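# Place the green block into the blue tray

## Task

Move the green block so it rests inside the blue tray and stays there once the robot lets go, with nothing knocked or set down off the table.

## Robot and tools

Robot: two arms, left_arm and right_arm. Names follow the robot's own body, not image sides: left_arm is on the +y side. Bases, in the scene frame: left_arm at (+0.078, +0.231, +0.755) m with quat_wxyz (+0.429, +0.284, +0.473, +0.715); right_arm at (+0.078, -0.231, +0.755) m with quat_wxyz (+0.715, +0.473, +0.284, +0.429). Joint ranges in rad, base to gripper: waist -2.880..2.880, shoulder 0..3.142, elbow 0..3.019 (straight at 2.964), wrist pitch -1.693..1.571, wrist yaw -1.571..1.571, wrist roll -2.094..2.094.

Scene frame (used in results): origin at table-top height, above the middle of the robot's foot. +x points out over the table, +y to the robot's left, +z up. The table surface starts near x = +0.15 m and may sit at an angle. Each gripper's fingers extend along its own +z and spread apart along its own y. end_effector_position (m) is the spot between the pads, roughly 1 cm short of the tips; it and end_effector_quat_wxyz can be a few cm off, more when reaching far.

Motion numbers are NOT in the scene frame. Every offset is measured along the axes of that arm's current Hand target (its last commanded, clipped pose), so dz pushes along the fingers.

execute_actions: "actions" is a list of actions; each action is a table of 1 to 15 rows, one row per 1/30 s step; a short table repeats its final row until 15 steps. Every row has 14 numbers in [-1, 1]: left_arm dx, dy, dz, rx, ry, rz, opening, then right_arm in the same order. Always send all 14. dx..rz are an offset from the Hand target as it was when that action began (each row counts from that same start, not from the row before); 1.0 equals 0.6 m or 180 degrees; rx, ry, rz form a single rotation vector. Repeating an offset in a new action moves further. All-zero pose numbers re-request the current Hand target. Opening is absolute: +1 fully open (0.094 m), -1 shut. Zero is a real opening command, so resend an arm's present opening to keep it. "cameras": list of names, ["all"] or []; default shows all only when actions is empty. A wrong camera name rejects the call.

move: "target" is one 14-number row laid out as above, or a list of up to 15 such rows; every row is an offset from the Hand targets at the start of the move, not from the previous row. Paths are straight and do not avoid obstacles or the other arm; total time is capped at 10 s. "speed": m/s, 0.002 to 4.3, default 0.25 (rotation up to twice that in rad/s); one value or one per target. "blend": metres of corner rounding per list target; 0 (default) stops at each. "opening_speed": rate of the opening change per second on the -1..1 scale, at least 0.2. "grip_force": newtons per pad, 10 to 50, one value or one per arm; it persists, starts at 50, and lower values close slowly. "blocking": false returns after about 0.5 s while motion continues. Openings of the first target are sent immediately; later ones only after the arms settle at that target. The result adds a "move:" line giving the ending (done, off_target, moving, held, fault) and any limits (paced = pose clipped, held = steps withheld). Done means at rest within 10 mm and 2 degrees; it does not tell you whether anything is touched.

wait: "seconds" 0 to 10; arms keep their last command, a running move carries on. stop: brakes a running move (needs some distance). zoom_image: "camera" one of cam_head_left, cam_head_right, cam_over, cam_left_wrist, cam_right_wrist (all 896x504); "region" [x0, y0, x1, y1] pixels from top-left, at most 504 each way, only on the newest images. finished_scene: optional "scene" 1; final.

Result lines: Hand target (where the next offsets start), end-effector pose, Tool commands, grip_measured (opening on the -1..1 scale; empty fingers read slightly wide, a firmly held hard part reads a bit narrower than its size; last Joint positions entry is the opening in m), grip_effort_nm (gripper motor effort, negative = closing; not pad force, stays nonzero at rest), joint torques (include arm weight, so never zero), Joint velocities (may be omitted or read "within noise" when still), motor temperatures, MOTOR HOT above 85 °C and OVER-TEMPERATURE FAULT at 100 °C, when that arm drops everything and goes limp for 30 s or more.

Controller habits: each step the commanded orientation is limited to 40 degrees from the measured one; grippers often stop a few cm short, especially carrying a load. Send zeros or the remaining gap as a new offset to close it. An arm blocked by something keeps pushing until you command it back away.

Avoid: arms or grippers touching each other, and one gripper closing on the other's fingers (can fail at once); fast moves into contact or targets deep past a surface; sweeping a gripper close to its own base; long stretched holds that heat motors; dropping the block from height or releasing it while it moves; anything leaving the table. To release, command an opening well above grip_measured.

Each tool is called as name([rows], argument=value, ...), one row to a line, values as JSON.

## Session

execute_actions(actions=[])

Scene clock: 0.00 s.
left_arm: end_effector_position=(+0.4155, +0.5805, +0.2825) grip_measured=+1.000 grip_effort_nm=n/a end_effector_quat_wxyz=(+0.143, -0.678, +0.709, +0.132) | right_arm: end_effector_position=(+0.4169, +0.0800, +0.1010) grip_measured=+1.000 grip_effort_nm=n/a end_effector_quat_wxyz=(+0.200, -0.023, +0.978, -0.056)
Joint positions: left_arm=[-1.369 1.552 0.919 0.453 -0.133 -0.962 0.094] | right_arm=[-0.863 2.72 1.619 1.106 0.611 -0.52 0.094]
Joint velocities: within noise
Joint torques (N m): no reading
Motor temperatures (°C): left_arm=[25 31 27 24 23 25 26] | right_arm=[27 26 26 24 26 23 25]
Heat: left arm: hottest shoulder 31 °C; right arm: hottest waist 27 °C.
Hand target: left_arm +0.4151, +0.5806, +0.2841; -0.144, +0.678, -0.709, -0.133 | right_arm +0.4103, +0.0749, +0.0978; +0.195, -0.024, +0.979, -0.058
Tool commands: left_gripper/opening=+1.0 right_gripper/opening=+1.0

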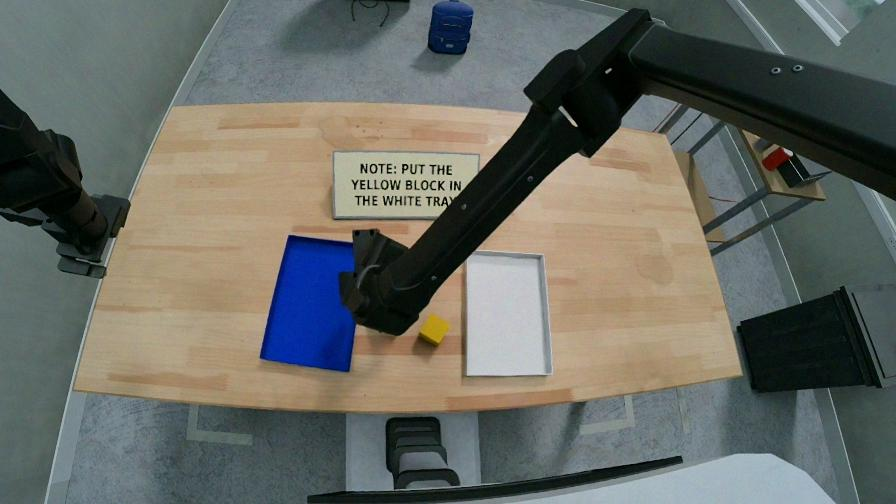

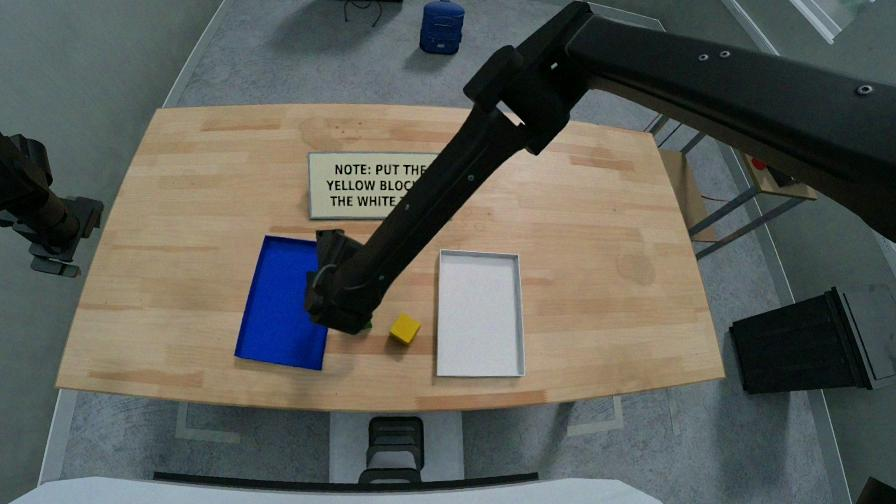

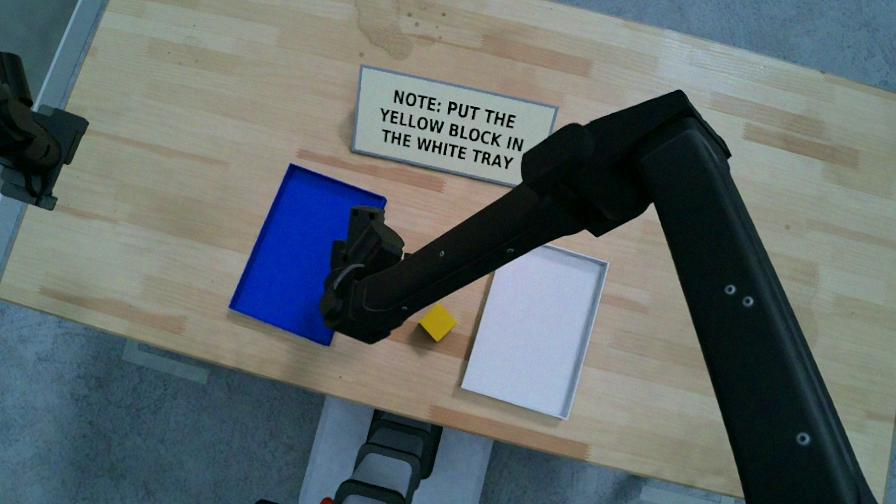

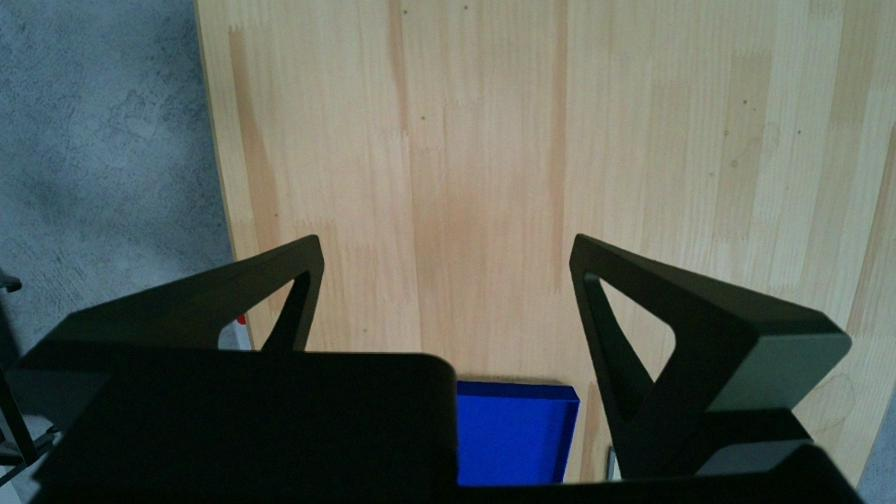

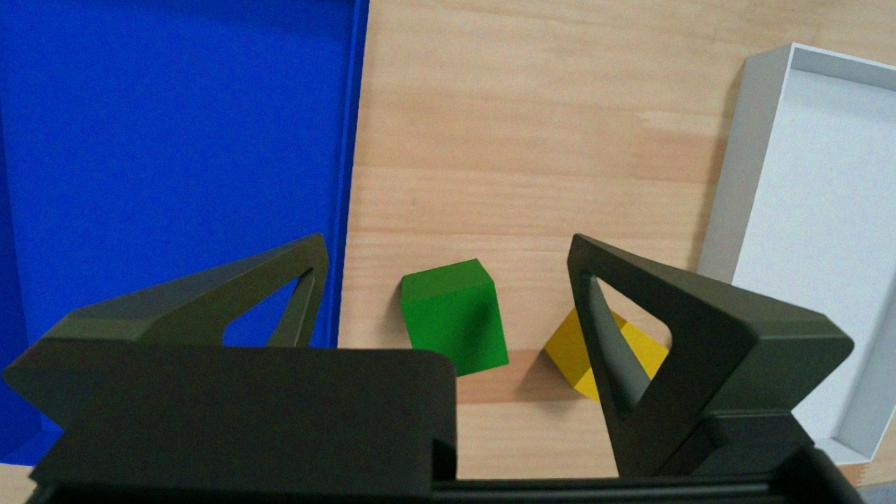

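I can see a note on the table telling someone to put the yellow block in the white tray. That isn't part of the goal you gave me, so I'm leaving the yellow block alone and moving the green block to the blue tray.

zoom_image(camera="cam_right_wrist", region=[300, 100, 700, 500])

zoom_image(camera="cam_head_right", region=[200, 200, 560, 420])

zoom_image(camera="cam_over", region=[200, 140, 640, 440])

Scaled by 1.260 from the camera's 896x504 image, which has a finer 1280x720 frame.

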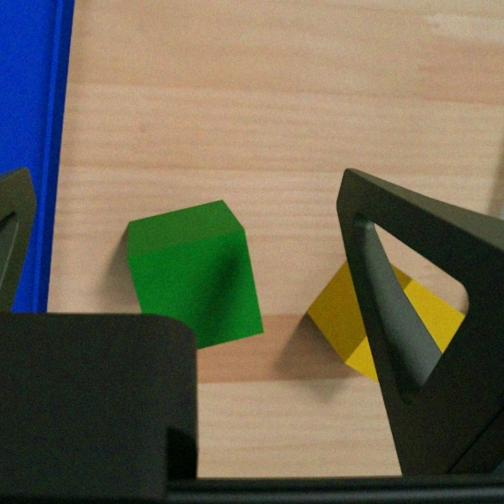

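Scaled by 1.400 from the camera's 896x504 image, which has a finer 1280x720 frame.

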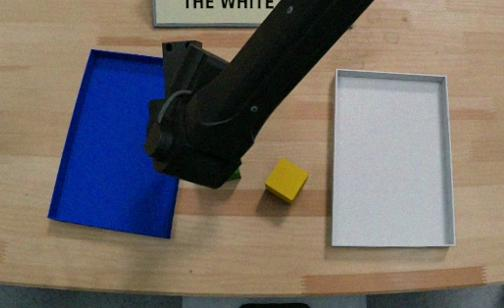

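Scaled by 1.145 from the camera's 896x504 image, which has a finer 1280x720 frame.

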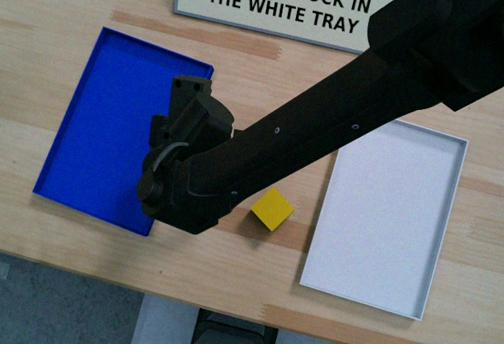

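move(target=[0, 0, 0, 0, 0, 0, 1.0, -0.0324, -0.0197, -0.1658, -0.0501, 0.1206, -0.0503, 1.0], speed=0.3, cameras=["all"])

Scene clock: 55.10 s.
left_arm: end_effector_position=(+0.4155, +0.5805, +0.2825) grip_measured=+1.000 grip_effort_nm=0.01 end_effector_quat_wxyz=(+0.143, -0.678, +0.709, +0.132) | right_arm: end_effector_position=(+0.3976, +0.0706, +0.1904) grip_measured=+1.000 grip_effort_nm=0.00 end_effector_quat_wxyz=(+0.005, -0.101, +0.995, -0.006)
Joint positions: left_arm=[-1.369 1.552 0.919 0.453 -0.133 -0.962 0.094] | right_arm=[-0.779 2.369 1.298 0.544 0.722 -0.327 0.094]
Joint torques (N m): left_arm=[1.55 -13.92 -2.43 0.47 -0.3 -0.06] | right_arm=[16.79 -6.18 -5.29 -0.01 0.04 0.09]
Heat: left arm: hottest shoulder 32 °C; right arm: hottest waist 29 °C.
Hand target: left_arm +0.4151, +0.5806, +0.2841; -0.144, +0.678, -0.709, -0.133 | right_arm +0.3902, +0.0748, +0.1978; +0.000, -0.105, +0.995, -0.001
Off the commanded pose: left_arm 0.002 m, 0 deg | right_arm 0.011 m, 1 deg.
move: off_target (right_arm)

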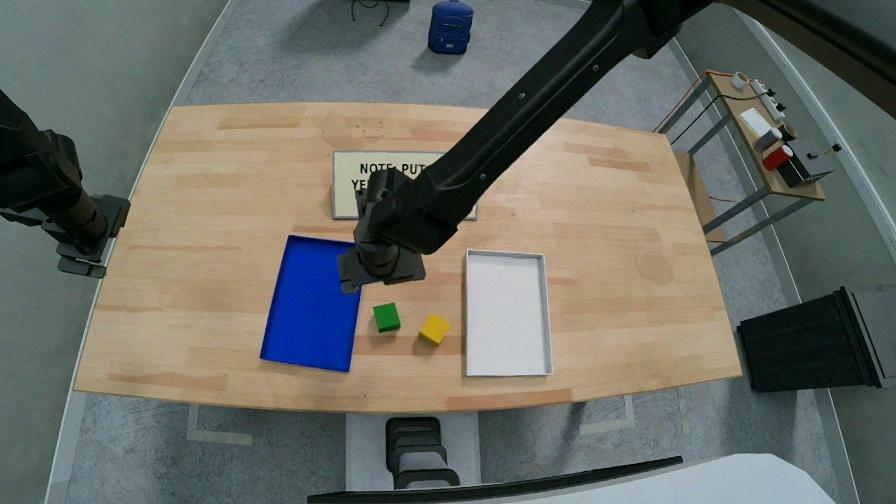

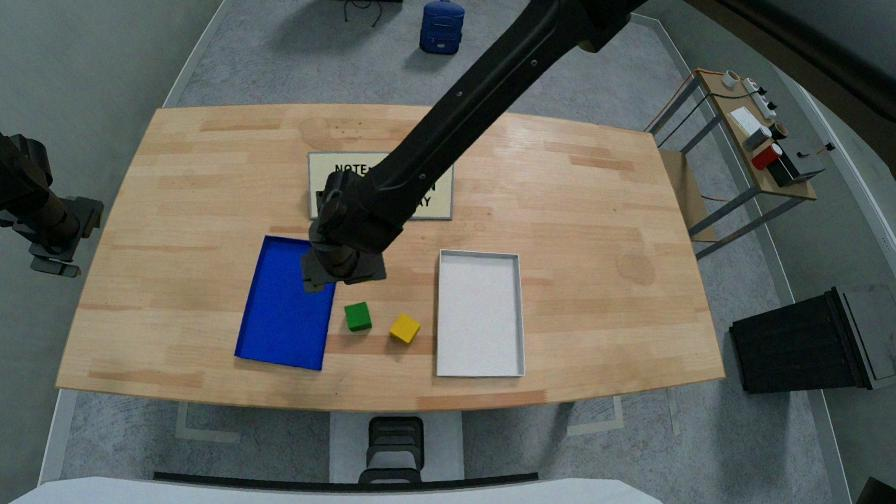

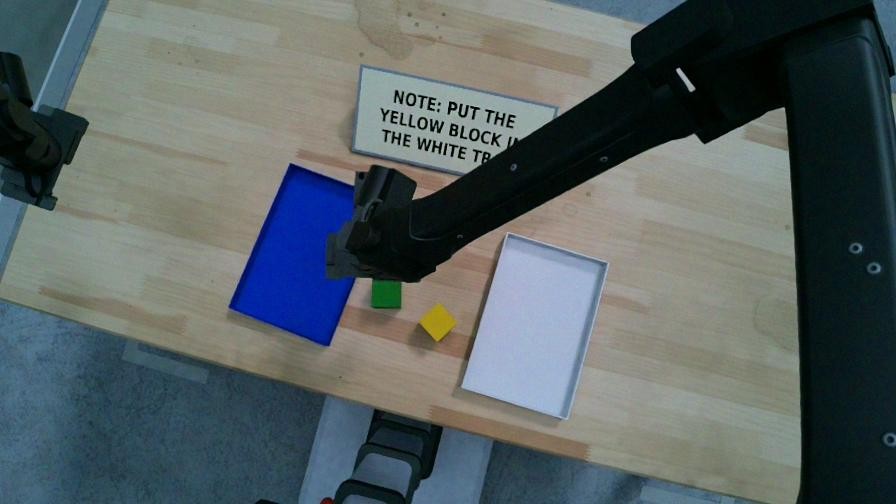

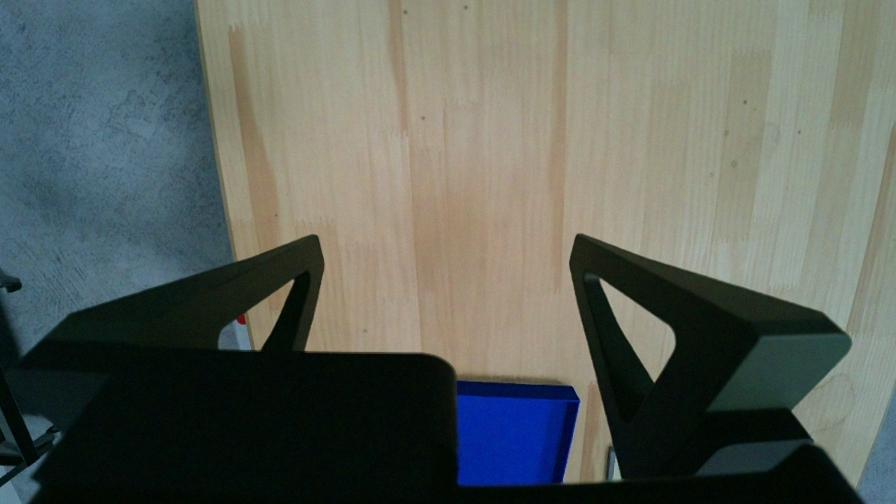

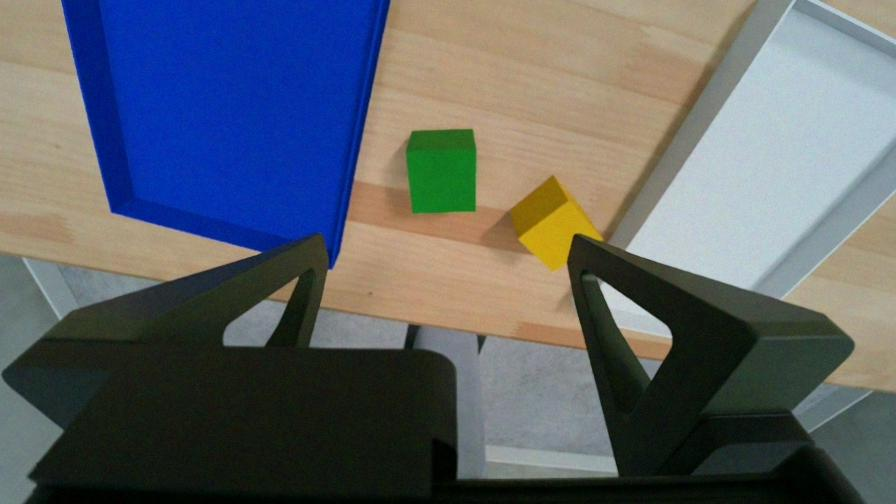

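zoom_image(camera="cam_right_wrist", region=[360, 110, 620, 290])

zoom_image(camera="cam_head_left", region=[240, 220, 580, 420])

Scaled by 1.938 from the camera's 896x504 image, which has a finer 1280x720 frame.

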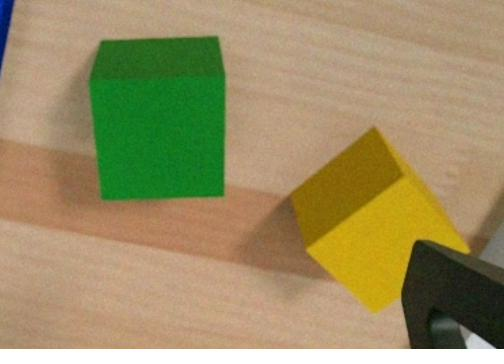

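Scaled by 1.482 from the camera's 896x504 image, which has a finer 1280x720 frame.

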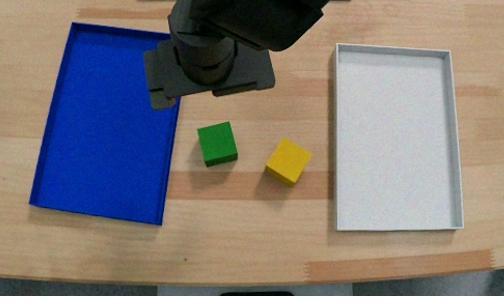

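move(target=[0, 0, 0, 0, 0, 0, 1.0, 0.0464, 0.0029, 0.1757, 0, 0, -0.0133, 0.6], speed=0.2, cameras=["cam_head_left", "cam_head_right", "cam_over", "cam_right_wrist"])

Scene clock: 158.17 s.
left_arm: end_effector_position=(+0.4155, +0.5805, +0.2825) grip_measured=+1.000 grip_effort_nm=0.01 end_effector_quat_wxyz=(+0.143, -0.678, +0.709, +0.132) | right_arm: end_effector_position=(+0.3744, +0.0818, +0.1037) grip_measured=+0.602 grip_effort_nm=-0.08 end_effector_quat_wxyz=(+0.011, -0.119, +0.993, +0.005)
Joint positions: left_arm=[-1.369 1.552 0.919 0.453 -0.133 -0.962 0.094] | right_arm=[-0.864 2.564 1.524 0.552 0.625 -0.42 0.075]
Joint torques (N m): left_arm=[1.55 -13.98 -2.41 0.47 -0.3 -0.06] | right_arm=[13.1 -3.72 -3.23 0.01 -0.14 -0.16]
Heat: left arm: hottest shoulder 32 °C; right arm: hottest waist 31 °C.
Hand target: left_arm +0.4151, +0.5806, +0.2841; -0.144, +0.678, -0.709, -0.133 | right_arm +0.3624, +0.0708, +0.0925; +0.000, -0.125, +0.992, +0.000
Off the commanded pose: left_arm 0.002 m, 0 deg | right_arm 0.020 m, 2 deg.
move: off_target (right_arm)
Images, in order (width x height): cam_head_left 896x504, cam_head_right 896x504, cam_over 896x504, cam_right_wrist 896x504.

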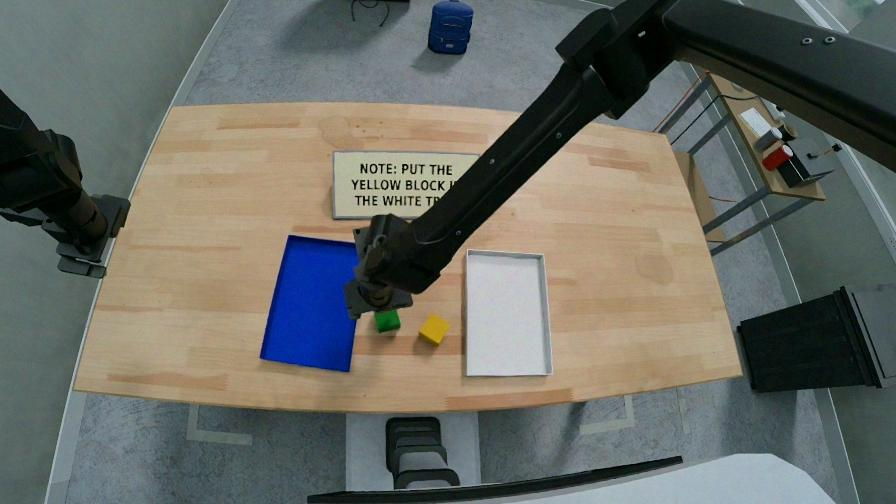

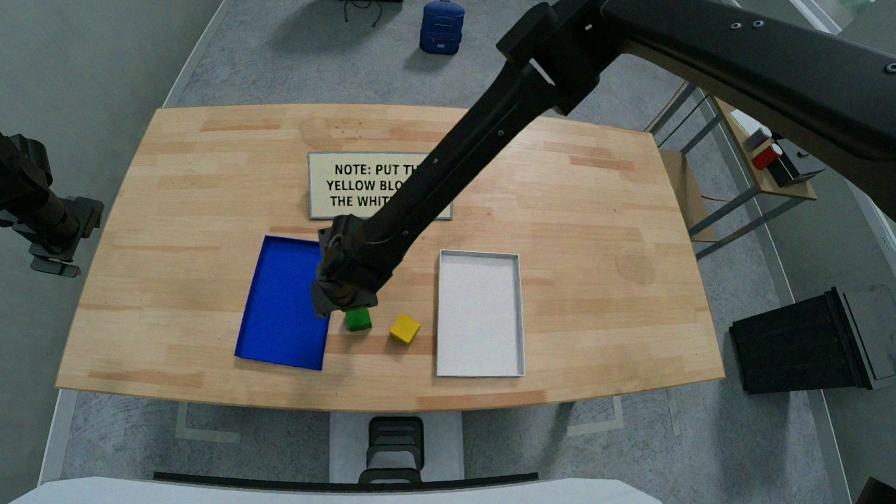

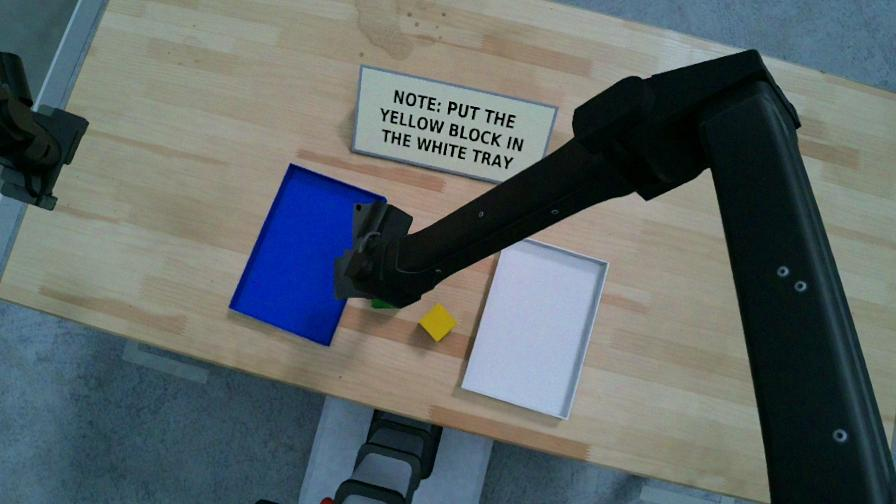

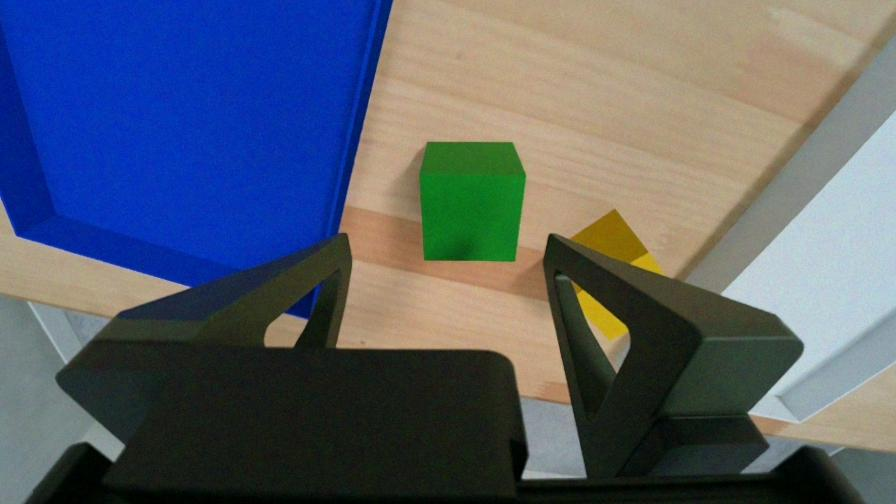

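move(target=[0, 0, 0, 0, 0, 0, 1.0, 0.0221, -0.0164, 0.0292, 0.0023, 0.0074, 0, 0.6], speed=0.1, cameras=["cam_right_wrist"])

Scene clock: 193.10 s.
left_arm: end_effector_position=(+0.4155, +0.5805, +0.2825) grip_measured=+1.000 grip_effort_nm=0.01 end_effector_quat_wxyz=(+0.143, -0.678, +0.709, +0.132) | right_arm: end_effector_position=(+0.3682, +0.0756, +0.0909) grip_measured=+0.602 grip_effort_nm=-0.09 end_effector_quat_wxyz=(+0.004, -0.121, +0.993, +0.003)
Joint positions: left_arm=[-1.369 1.552 0.919 0.453 -0.133 -0.962 0.094] | right_arm=[-0.883 2.582 1.55 0.536 0.615 -0.426 0.075]
Joint torques (N m): left_arm=[1.61 -13.92 -2.41 0.46 -0.29 -0.06] | right_arm=[12.86 -3.49 -3.32 -0.02 -0.17 -0.13]
Heat: left arm: hottest shoulder 32 °C; right arm: hottest waist 30 °C.
Hand target: left_arm +0.4151, +0.5806, +0.2841; -0.144, +0.678, -0.709, -0.133 | right_arm +0.3521, +0.0579, +0.0750; -0.011, -0.125, +0.992, -0.006
Off the commanded pose: left_arm 0.002 m, 0 deg | right_arm 0.029 m, 2 deg.
move: off_target (right_arm)
Images, in order (width x height): cam_right_wrist 896x504.

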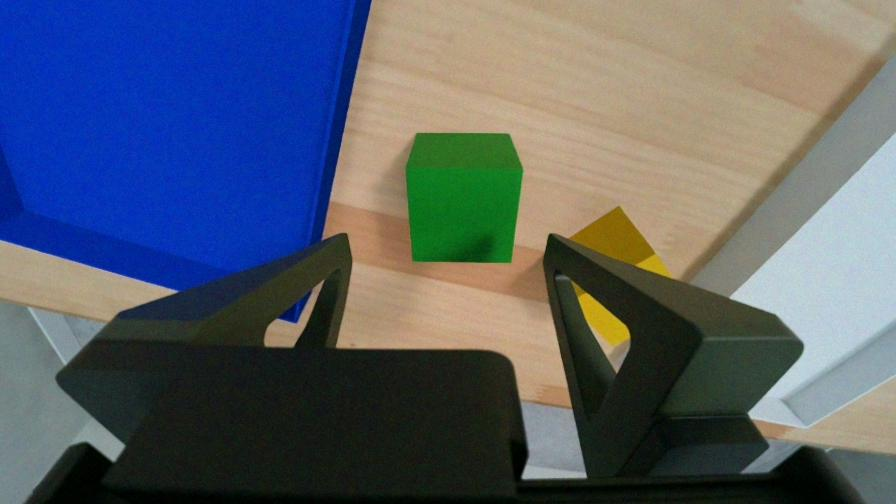

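move(target=[0, 0, 0, 0, 0, 0, 1.0, 0.0160, -0.0125, 0.0438, 0, 0, 0, 0.6], speed=0.1, cameras=["cam_right_wrist", "cam_head_left"])

Scene clock: 211.70 s.
left_arm: end_effector_position=(+0.4155, +0.5805, +0.2825) grip_measured=+1.000 grip_effort_nm=0.01 end_effector_quat_wxyz=(+0.143, -0.678, +0.709, +0.132) | right_arm: end_effector_position=(+0.3598, +0.0640, +0.0629) grip_measured=+0.602 grip_effort_nm=-0.08 end_effector_quat_wxyz=(+0.003, -0.121, +0.993, +0.002)
Joint positions: left_arm=[-1.369 1.552 0.919 0.453 -0.133 -0.962 0.094] | right_arm=[-0.924 2.628 1.609 0.533 0.582 -0.448 0.075]
Joint torques (N m): left_arm=[1.55 -13.92 -2.41 0.47 -0.29 -0.06] | right_arm=[12.69 -2.96 -3.36 -0.01 -0.15 -0.13]
Heat: left arm: hottest shoulder 32 °C; right arm: hottest waist 30 °C.
Hand target: left_arm +0.4151, +0.5806, +0.2841; -0.144, +0.678, -0.709, -0.133 | right_arm +0.3442, +0.0479, +0.0490; -0.011, -0.125, +0.992, -0.006
Off the commanded pose: left_arm 0.002 m, 0 deg | right_arm 0.026 m, 2 deg.
move: off_target (right_arm)
Images, in order (width x height): cam_head_left 896x504, cam_right_wrist 896x504.

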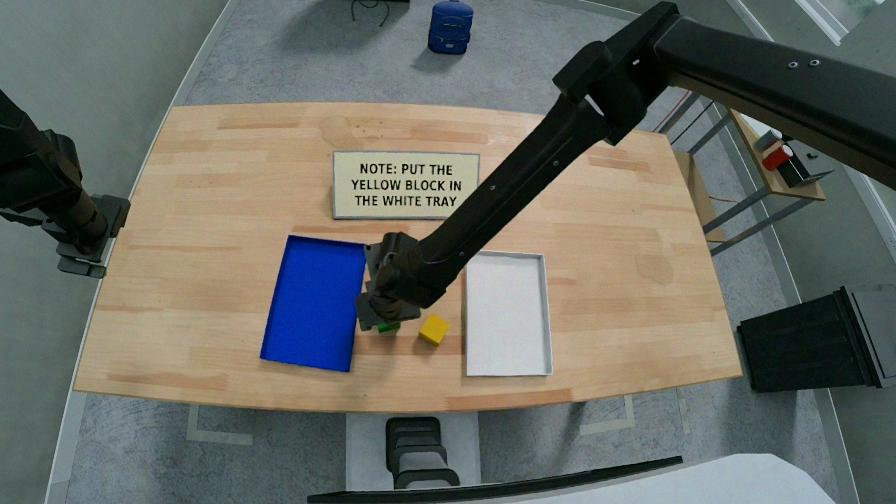

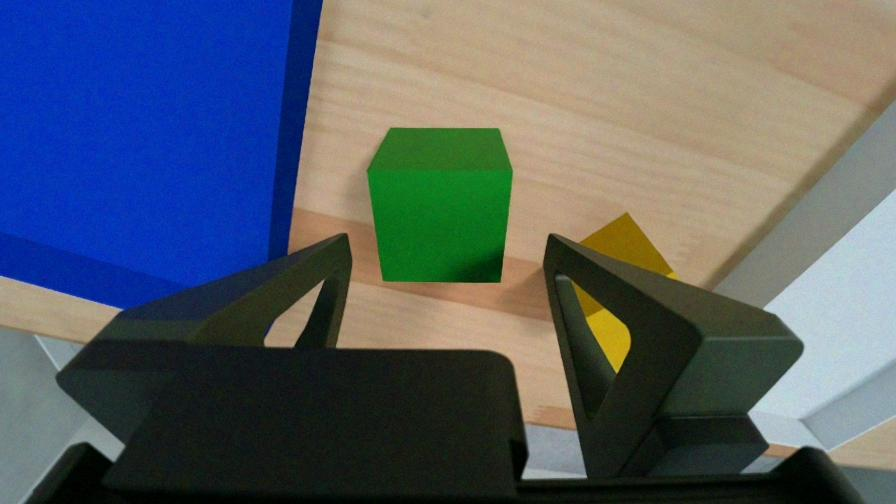

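move(target=[0, 0, 0, 0, 0, 0, 1.0, -0.0033, 0.0051, 0.0532, 0, 0, 0, 0.6], speed=0.08, cameras=["cam_right_wrist", "cam_head_left", "cam_head_right"])

Scene clock: 240.57 s.
left_arm: end_effector_position=(+0.4155, +0.5805, +0.2825) grip_measured=+1.000 grip_effort_nm=0.01 end_effector_quat_wxyz=(+0.143, -0.678, +0.709, +0.132) | right_arm: end_effector_position=(+0.3615, +0.0698, +0.0322) grip_measured=+0.602 grip_effort_nm=-0.09 end_effector_quat_wxyz=(+0.004, -0.122, +0.993, +0.003)
Joint positions: left_arm=[-1.369 1.552 0.919 0.453 -0.133 -0.962 0.094] | right_arm=[-0.942 2.696 1.733 0.484 0.564 -0.46 0.075]
Joint torques (N m): left_arm=[1.61 -13.92 -2.41 0.47 -0.29 -0.06] | right_arm=[12.51 -2.78 -3.1 -0.1 -0.16 -0.13]
Heat: left arm: hottest shoulder 32 °C; right arm: hottest waist 30 °C.
Hand target: left_arm +0.4151, +0.5806, +0.2841; -0.144, +0.678, -0.709, -0.133 | right_arm +0.3444, +0.0508, +0.0169; -0.012, -0.125, +0.992, -0.006
Off the commanded pose: left_arm 0.002 m, 0 deg | right_arm 0.029 m, 2 deg.
move: off_target (right_arm)
Images, in order (width x height): cam_head_left 896x504, cam_head_right 896x504, cam_right_wrist 896x504.

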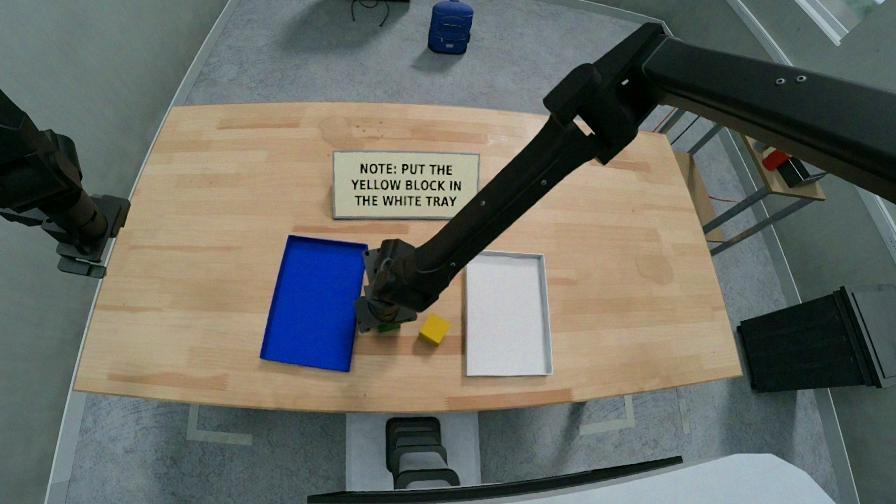

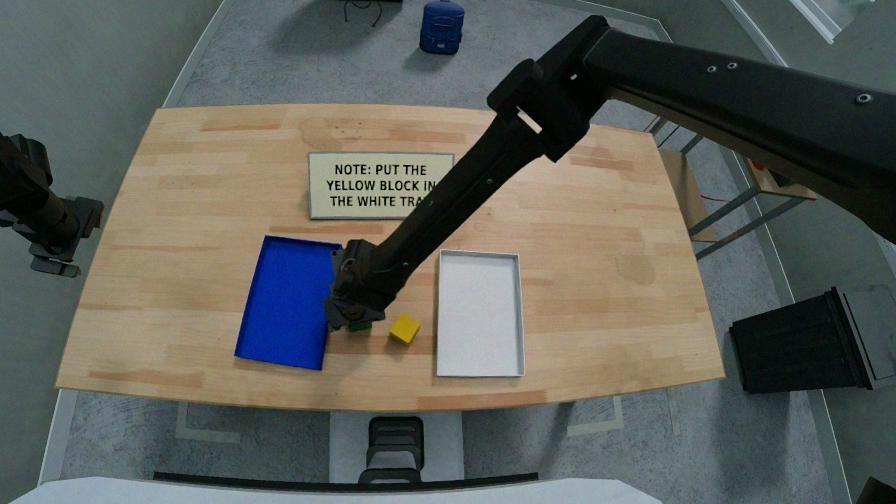

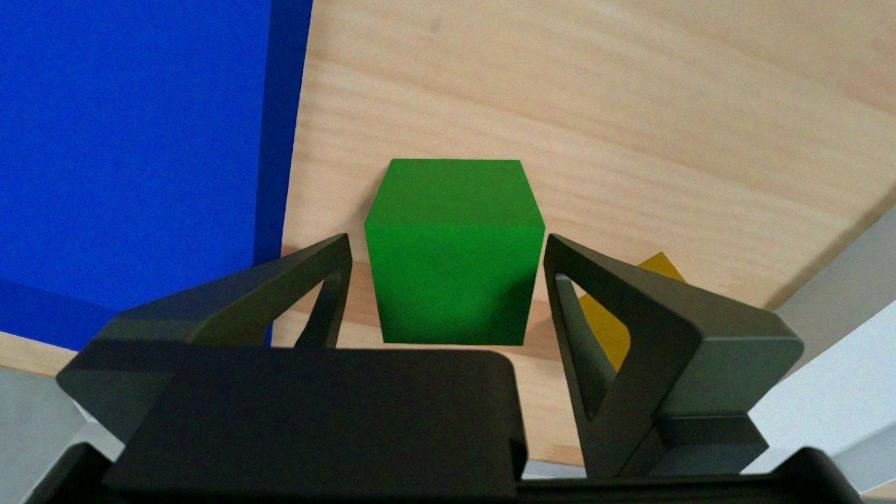

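move(target=[0, 0, 0, 0, 0, 0, 1.0, 0, 0, 0, 0, 0, 0, -0.1], speed=0.05, opening_speed=0.4, grip_force=[50, 25], cameras=["cam_right_wrist"])

Scene clock: 255.37 s.
left_arm: end_effector_position=(+0.4155, +0.5805, +0.2825) grip_measured=+1.000 grip_effort_nm=0.01 end_effector_quat_wxyz=(+0.143, -0.678, +0.709, +0.132) | right_arm: end_effector_position=(+0.3614, +0.0698, +0.0322) grip_measured=+0.076 grip_effort_nm=-0.56 end_effector_quat_wxyz=(+0.003, -0.122, +0.993, +0.003)
Joint positions: left_arm=[-1.369 1.552 0.919 0.453 -0.133 -0.962 0.094] | right_arm=[-0.942 2.696 1.733 0.484 0.564 -0.46 0.051]
Joint torques (N m): left_arm=[1.61 -13.92 -2.43 0.47 -0.3 -0.06] | right_arm=[12.51 -3.02 -3.07 0.01 -0.16 -0.13]
Heat: left arm: hottest shoulder 32 °C; right arm: hottest waist 30 °C.
Hand target: left_arm +0.4151, +0.5806, +0.2841; -0.144, +0.678, -0.709, -0.133 | right_arm +0.3444, +0.0508, +0.0169; -0.012, -0.125, +0.992, -0.006
Off the commanded pose: left_arm 0.002 m, 0 deg | right_arm 0.030 m, 2 deg.
grip_force (N): 50, 25
move: off_target (right_arm)
Images, in order (width x height): cam_right_wrist 896x504.

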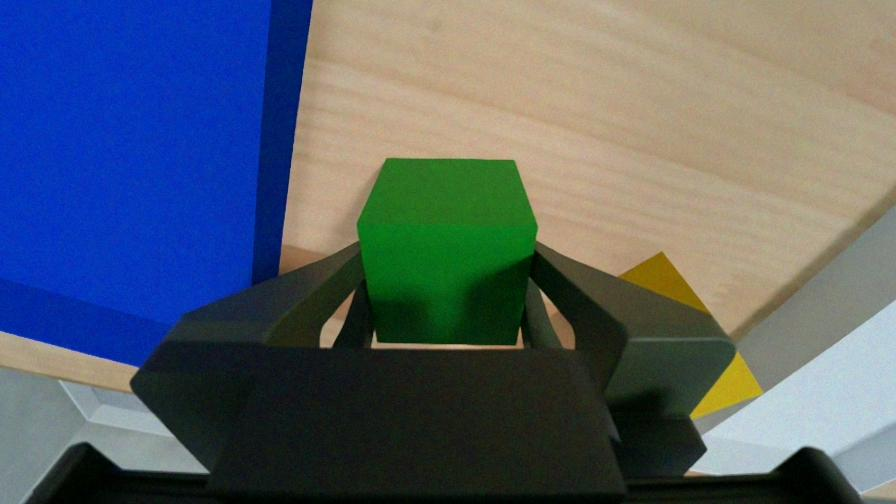

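move([
  [0, 0, 0, 0, 0, 0, 1.0, -0.0093, 0.0141, -0.1889, 0, 0, 0, -0.1],
  [0, 0, 0, 0, 0, 0, 1.0, -0.1393, 0.2528, -0.1858, 0, 0, 0, -0.1],
], speed=0.18, blend=[0.03, 0], cameras=["cam_right_wrist", "cam_head_left", "cam_over"])

Scene clock: 297.07 s.
left_arm: end_effector_position=(+0.4155, +0.5805, +0.2825) grip_measured=+1.000 grip_effort_nm=0.01 end_effector_quat_wxyz=(+0.143, -0.678, +0.709, +0.132) | right_arm: end_effector_position=(+0.4002, +0.2082, +0.1204) grip_measured=+0.076 grip_effort_nm=-0.57 end_effector_quat_wxyz=(-0.009, -0.122, +0.992, -0.010)
Joint positions: left_arm=[-1.369 1.552 0.919 0.453 -0.133 -0.962 0.094] | right_arm=[-0.695 2.728 1.879 0.244 0.808 -0.282 0.051]
Joint torques (N m): left_arm=[1.55 -13.92 -2.41 0.47 -0.29 -0.05] | right_arm=[21.6 -4.01 -1.46 -0.1 0.1 0.09]
Heat: left arm: hottest shoulder 32 °C; right arm: hottest waist 30 °C.
Hand target: left_arm +0.4151, +0.5806, +0.2841; -0.144, +0.678, -0.709, -0.133 | right_arm +0.3902, +0.2201, +0.1252; -0.011, -0.125, +0.992, -0.005
Off the commanded pose: left_arm 0.002 m, 0 deg | right_arm 0.016 m, 1 deg.
grip_force (N): 50, 25
move: off_target (right_arm)
Images, in order (width x height): cam_head_left 896x504, cam_over 896x504, cam_right_wrist 896x504.

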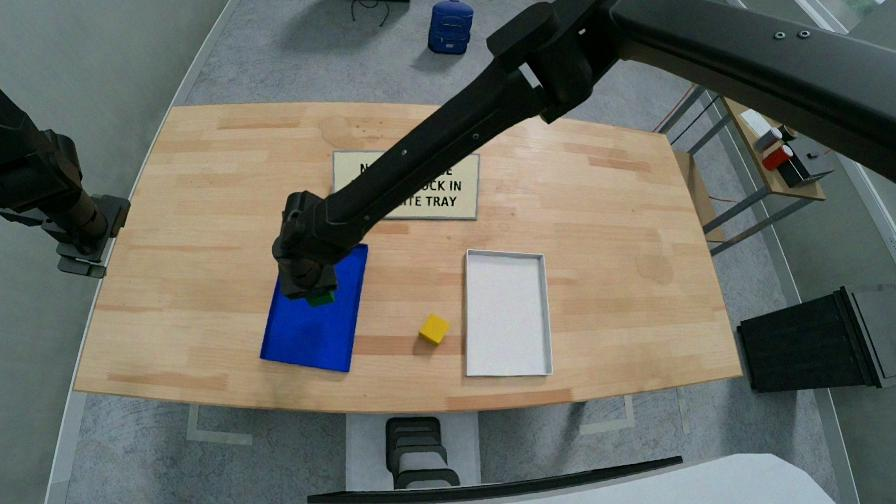

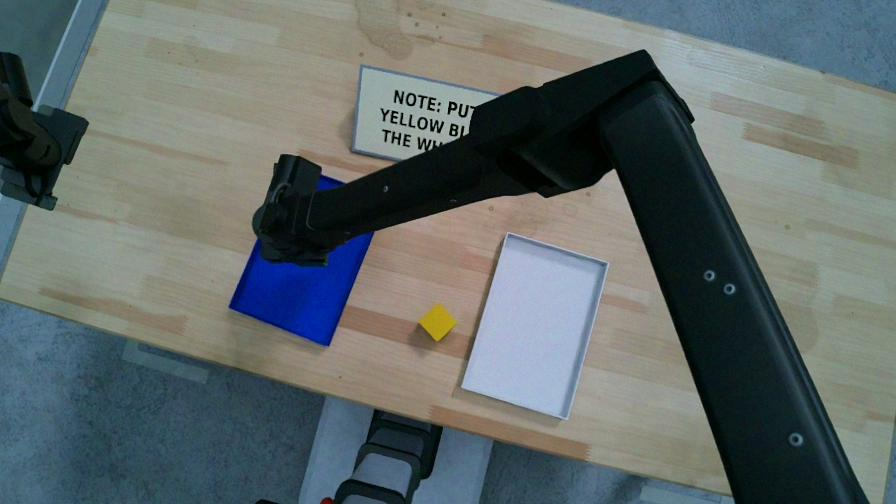

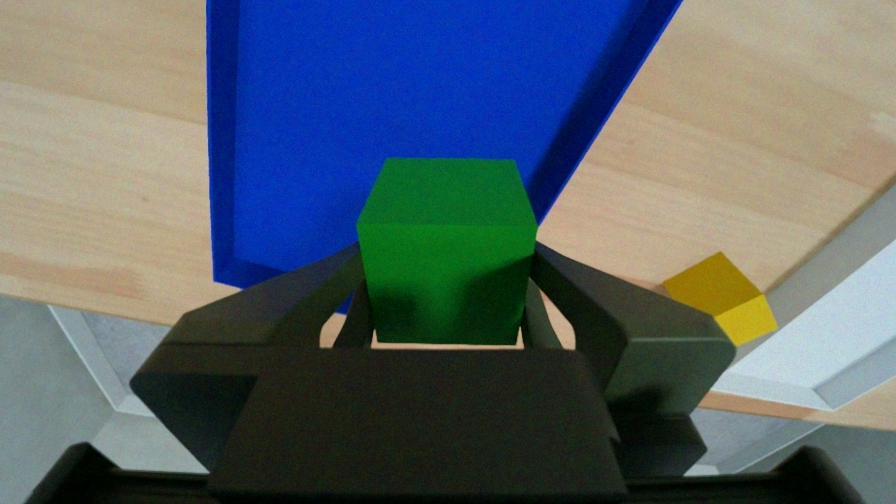

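move(target=[0, 0, 0, 0, 0, 0, 1.0, 0.0065, -0.0072, 0.1222, 0, 0, 0, -0.1], speed=0.12, cameras=["cam_right_wrist"])

Scene clock: 320.37 s.
left_arm: end_effector_position=(+0.4155, +0.5805, +0.2825) grip_measured=+1.000 grip_effort_nm=0.01 end_effector_quat_wxyz=(+0.143, -0.678, +0.709, +0.132) | right_arm: end_effector_position=(+0.4026, +0.2330, +0.0726) grip_measured=+0.076 grip_effort_nm=-0.57 end_effector_quat_wxyz=(+0.004, -0.120, +0.993, +0.004)
Joint positions: left_arm=[-1.369 1.552 0.919 0.453 -0.133 -0.962 0.094] | right_arm=[-0.722 2.879 2.13 0.186 0.752 -0.318 0.051]
Joint torques (N m): left_arm=[1.61 -13.92 -2.41 0.47 -0.3 -0.06] | right_arm=[18.37 -3.31 -0.9 0.03 -0.14 -0.13]
Heat: left arm: hottest shoulder 32 °C; right arm: hottest waist 31 °C.
Hand target: left_arm +0.4151, +0.5806, +0.2841; -0.144, +0.678, -0.709, -0.133 | right_arm +0.3858, +0.2140, +0.0521; -0.011, -0.125, +0.992, -0.006
Off the commanded pose: left_arm 0.002 m, 0 deg | right_arm 0.033 m, 2 deg.
grip_force (N): 50, 25
move: off_target (right_arm)
Images, in order (width x height): cam_right_wrist 896x504.

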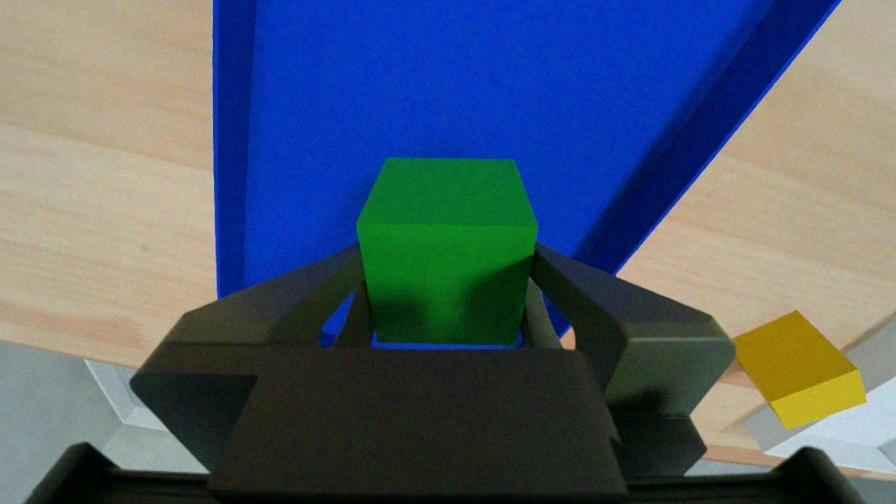

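move(target=[0, 0, 0, 0, 0, 0, 1.0, -0.0013, 0.0005, 0.0567, 0, 0, 0, -0.1], speed=0.08, cameras=["cam_right_wrist"])

Scene clock: 328.50 s.
left_arm: end_effector_position=(+0.4155, +0.5805, +0.2825) grip_measured=+1.000 grip_effort_nm=0.01 end_effector_quat_wxyz=(+0.143, -0.678, +0.709, +0.132) | right_arm: end_effector_position=(+0.4029, +0.2343, +0.0385) grip_measured=+0.076 grip_effort_nm=-0.57 end_effector_quat_wxyz=(+0.004, -0.120, +0.993, +0.004)
Joint positions: left_arm=[-1.369 1.552 0.919 0.453 -0.133 -0.962 0.094] | right_arm=[-0.751 2.978 2.309 0.12 0.727 -0.34 0.051]
Joint torques (N m): left_arm=[1.61 -13.92 -2.41 0.46 -0.29 -0.06] | right_arm=[18.08 -3.19 -0.49 0.03 -0.14 -0.13]
Motor temperatures (°C): left_arm=[25 32 27 24 24 25 26] | right_arm=[32 26 26 24 26 23 26]
Heat: left arm: hottest shoulder 32 °C; right arm: hottest waist 32 °C.
Hand target: left_arm +0.4151, +0.5806, +0.2841; -0.144, +0.678, -0.709, -0.133 | right_arm +0.3859, +0.2140, +0.0181; -0.011, -0.125, +0.992, -0.006
Off the commanded pose: left_arm 0.002 m, 0 deg | right_arm 0.033 m, 2 deg.
grip_force (N): 50, 25
move: off_target (right_arm)
Images, in order (width x height): cam_right_wrist 896x504.

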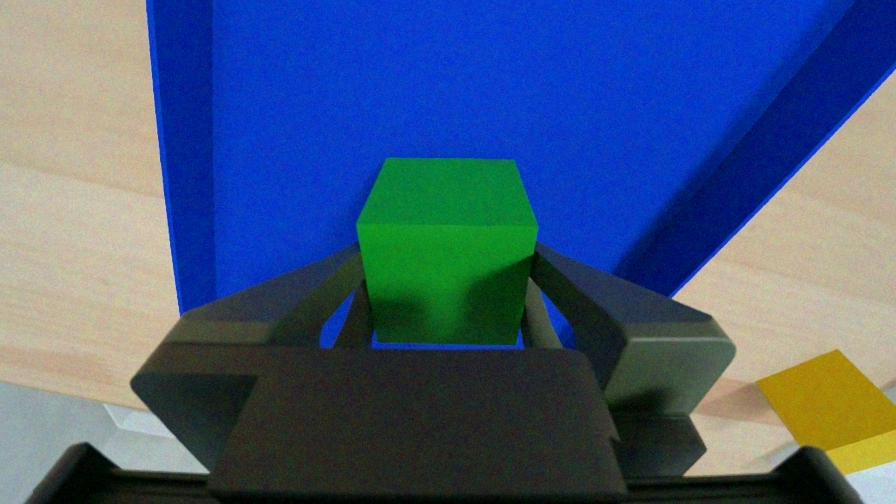

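move(target=[0, 0, 0, 0, 0, 0, 1.0, -0.0002, 0.0001, 0.0067, 0, 0, 0, -0.1], speed=0.03, cameras=[])

Scene clock: 333.73 s.
left_arm: end_effector_position=(+0.4155, +0.5805, +0.2825) grip_measured=+1.000 grip_effort_nm=0.01 end_effector_quat_wxyz=(+0.143, -0.678, +0.709, +0.132) | right_arm: end_effector_position=(+0.4024, +0.2366, +0.0365) grip_measured=+0.076 grip_effort_nm=-0.57 end_effector_quat_wxyz=(+0.004, -0.121, +0.993, +0.006)
Joint positions: left_arm=[-1.369 1.552 0.919 0.453 -0.133 -0.962 0.094] | right_arm=[-0.751 2.99 2.33 0.111 0.725 -0.342 0.051]
Joint torques (N m): left_arm=[1.55 -13.92 -2.43 0.47 -0.3 -0.06] | right_arm=[17.85 -2.96 -0.46 0.09 -0.16 -0.12]
Heat: left arm: hottest shoulder 32 °C; right arm: hottest waist 32 °C.
Hand target: left_arm +0.4151, +0.5806, +0.2841; -0.144, +0.678, -0.709, -0.133 | right_arm +0.3857, +0.2141, +0.0140; -0.011, -0.125, +0.992, -0.005
Off the commanded pose: left_arm 0.002 m, 0 deg | right_arm 0.036 m, 2 deg.
grip_force (N): 50, 25
move: off_target (right_arm)
No camera images: "cameras" was empty.

move(target=[0, 0, 0, 0, 0, 0, 1.0, -0.0002, -0.002, 0.0067, 0, 0, 0, -0.1], speed=0.03, cameras=["cam_right_wrist"])

Scene clock: 336.53 s.
left_arm: end_effector_position=(+0.4155, +0.5805, +0.2825) grip_measured=+1.000 grip_effort_nm=0.01 end_effector_quat_wxyz=(+0.143, -0.678, +0.709, +0.132) | right_arm: end_effector_position=(+0.4039, +0.2376, +0.0345) grip_measured=+0.076 grip_effort_nm=-0.57 end_effector_quat_wxyz=(+0.006, -0.122, +0.993, +0.007)
Joint positions: left_arm=[-1.369 1.552 0.919 0.453 -0.133 -0.962 0.094] | right_arm=[-0.753 2.998 2.348 0.105 0.721 -0.345 0.051]
Joint torques (N m): left_arm=[1.55 -13.92 -2.41 0.46 -0.3 -0.06] | right_arm=[17.55 -3.37 -0.28 -0.02 -0.16 -0.12]
Heat: left arm: hottest shoulder 32 °C; right arm: hottest waist 32 °C.
Hand target: left_arm +0.4151, +0.5806, +0.2841; -0.144, +0.678, -0.709, -0.133 | right_arm +0.3863, +0.2127, +0.0099; -0.011, -0.125, +0.992, -0.006
Off the commanded pose: left_arm 0.002 m, 0 deg | right_arm 0.039 m, 2 deg.
grip_force (N): 50, 25
move: off_target (right_arm)
Images, in order (width x height): cam_right_wrist 896x504.

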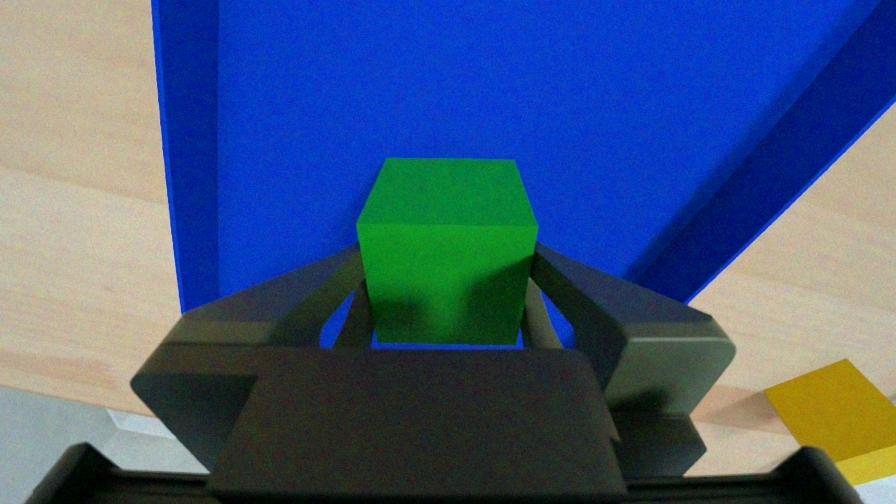

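move(target=[0, 0, 0, 0, 0, 0, 1.0, 0.001, -0.002, 0.0067, 0, 0, 0, -0.1], speed=0.03, cameras=[])

Scene clock: 341.33 s.
left_arm: end_effector_position=(+0.4155, +0.5805, +0.2825) grip_measured=+1.000 grip_effort_nm=0.01 end_effector_quat_wxyz=(+0.143, -0.678, +0.709, +0.132) | right_arm: end_effector_position=(+0.4055, +0.2383, +0.0338) grip_measured=+0.076 grip_effort_nm=-0.57 end_effector_quat_wxyz=(+0.006, -0.122, +0.992, +0.007)
Joint positions: left_arm=[-1.369 1.552 0.919 0.453 -0.133 -0.962 0.094] | right_arm=[-0.753 3.002 2.358 0.1 0.72 -0.347 0.051]
Joint torques (N m): left_arm=[1.61 -13.92 -2.41 0.49 -0.29 -0.06] | right_arm=[17.2 -2.73 -0.03 0.01 -0.25 -0.15]
Heat: left arm: hottest shoulder 32 °C; right arm: hottest waist 32 °C.
Hand target: left_arm +0.4151, +0.5806, +0.2841; -0.144, +0.678, -0.709, -0.133 | right_arm +0.3860, +0.2114, +0.0060; -0.011, -0.125, +0.992, -0.006
Off the commanded pose: left_arm 0.002 m, 0 deg | right_arm 0.043 m, 3 deg.
grip_force (N): 50, 25
move: off_target (right_arm)
No camera images: "cameras" was empty.


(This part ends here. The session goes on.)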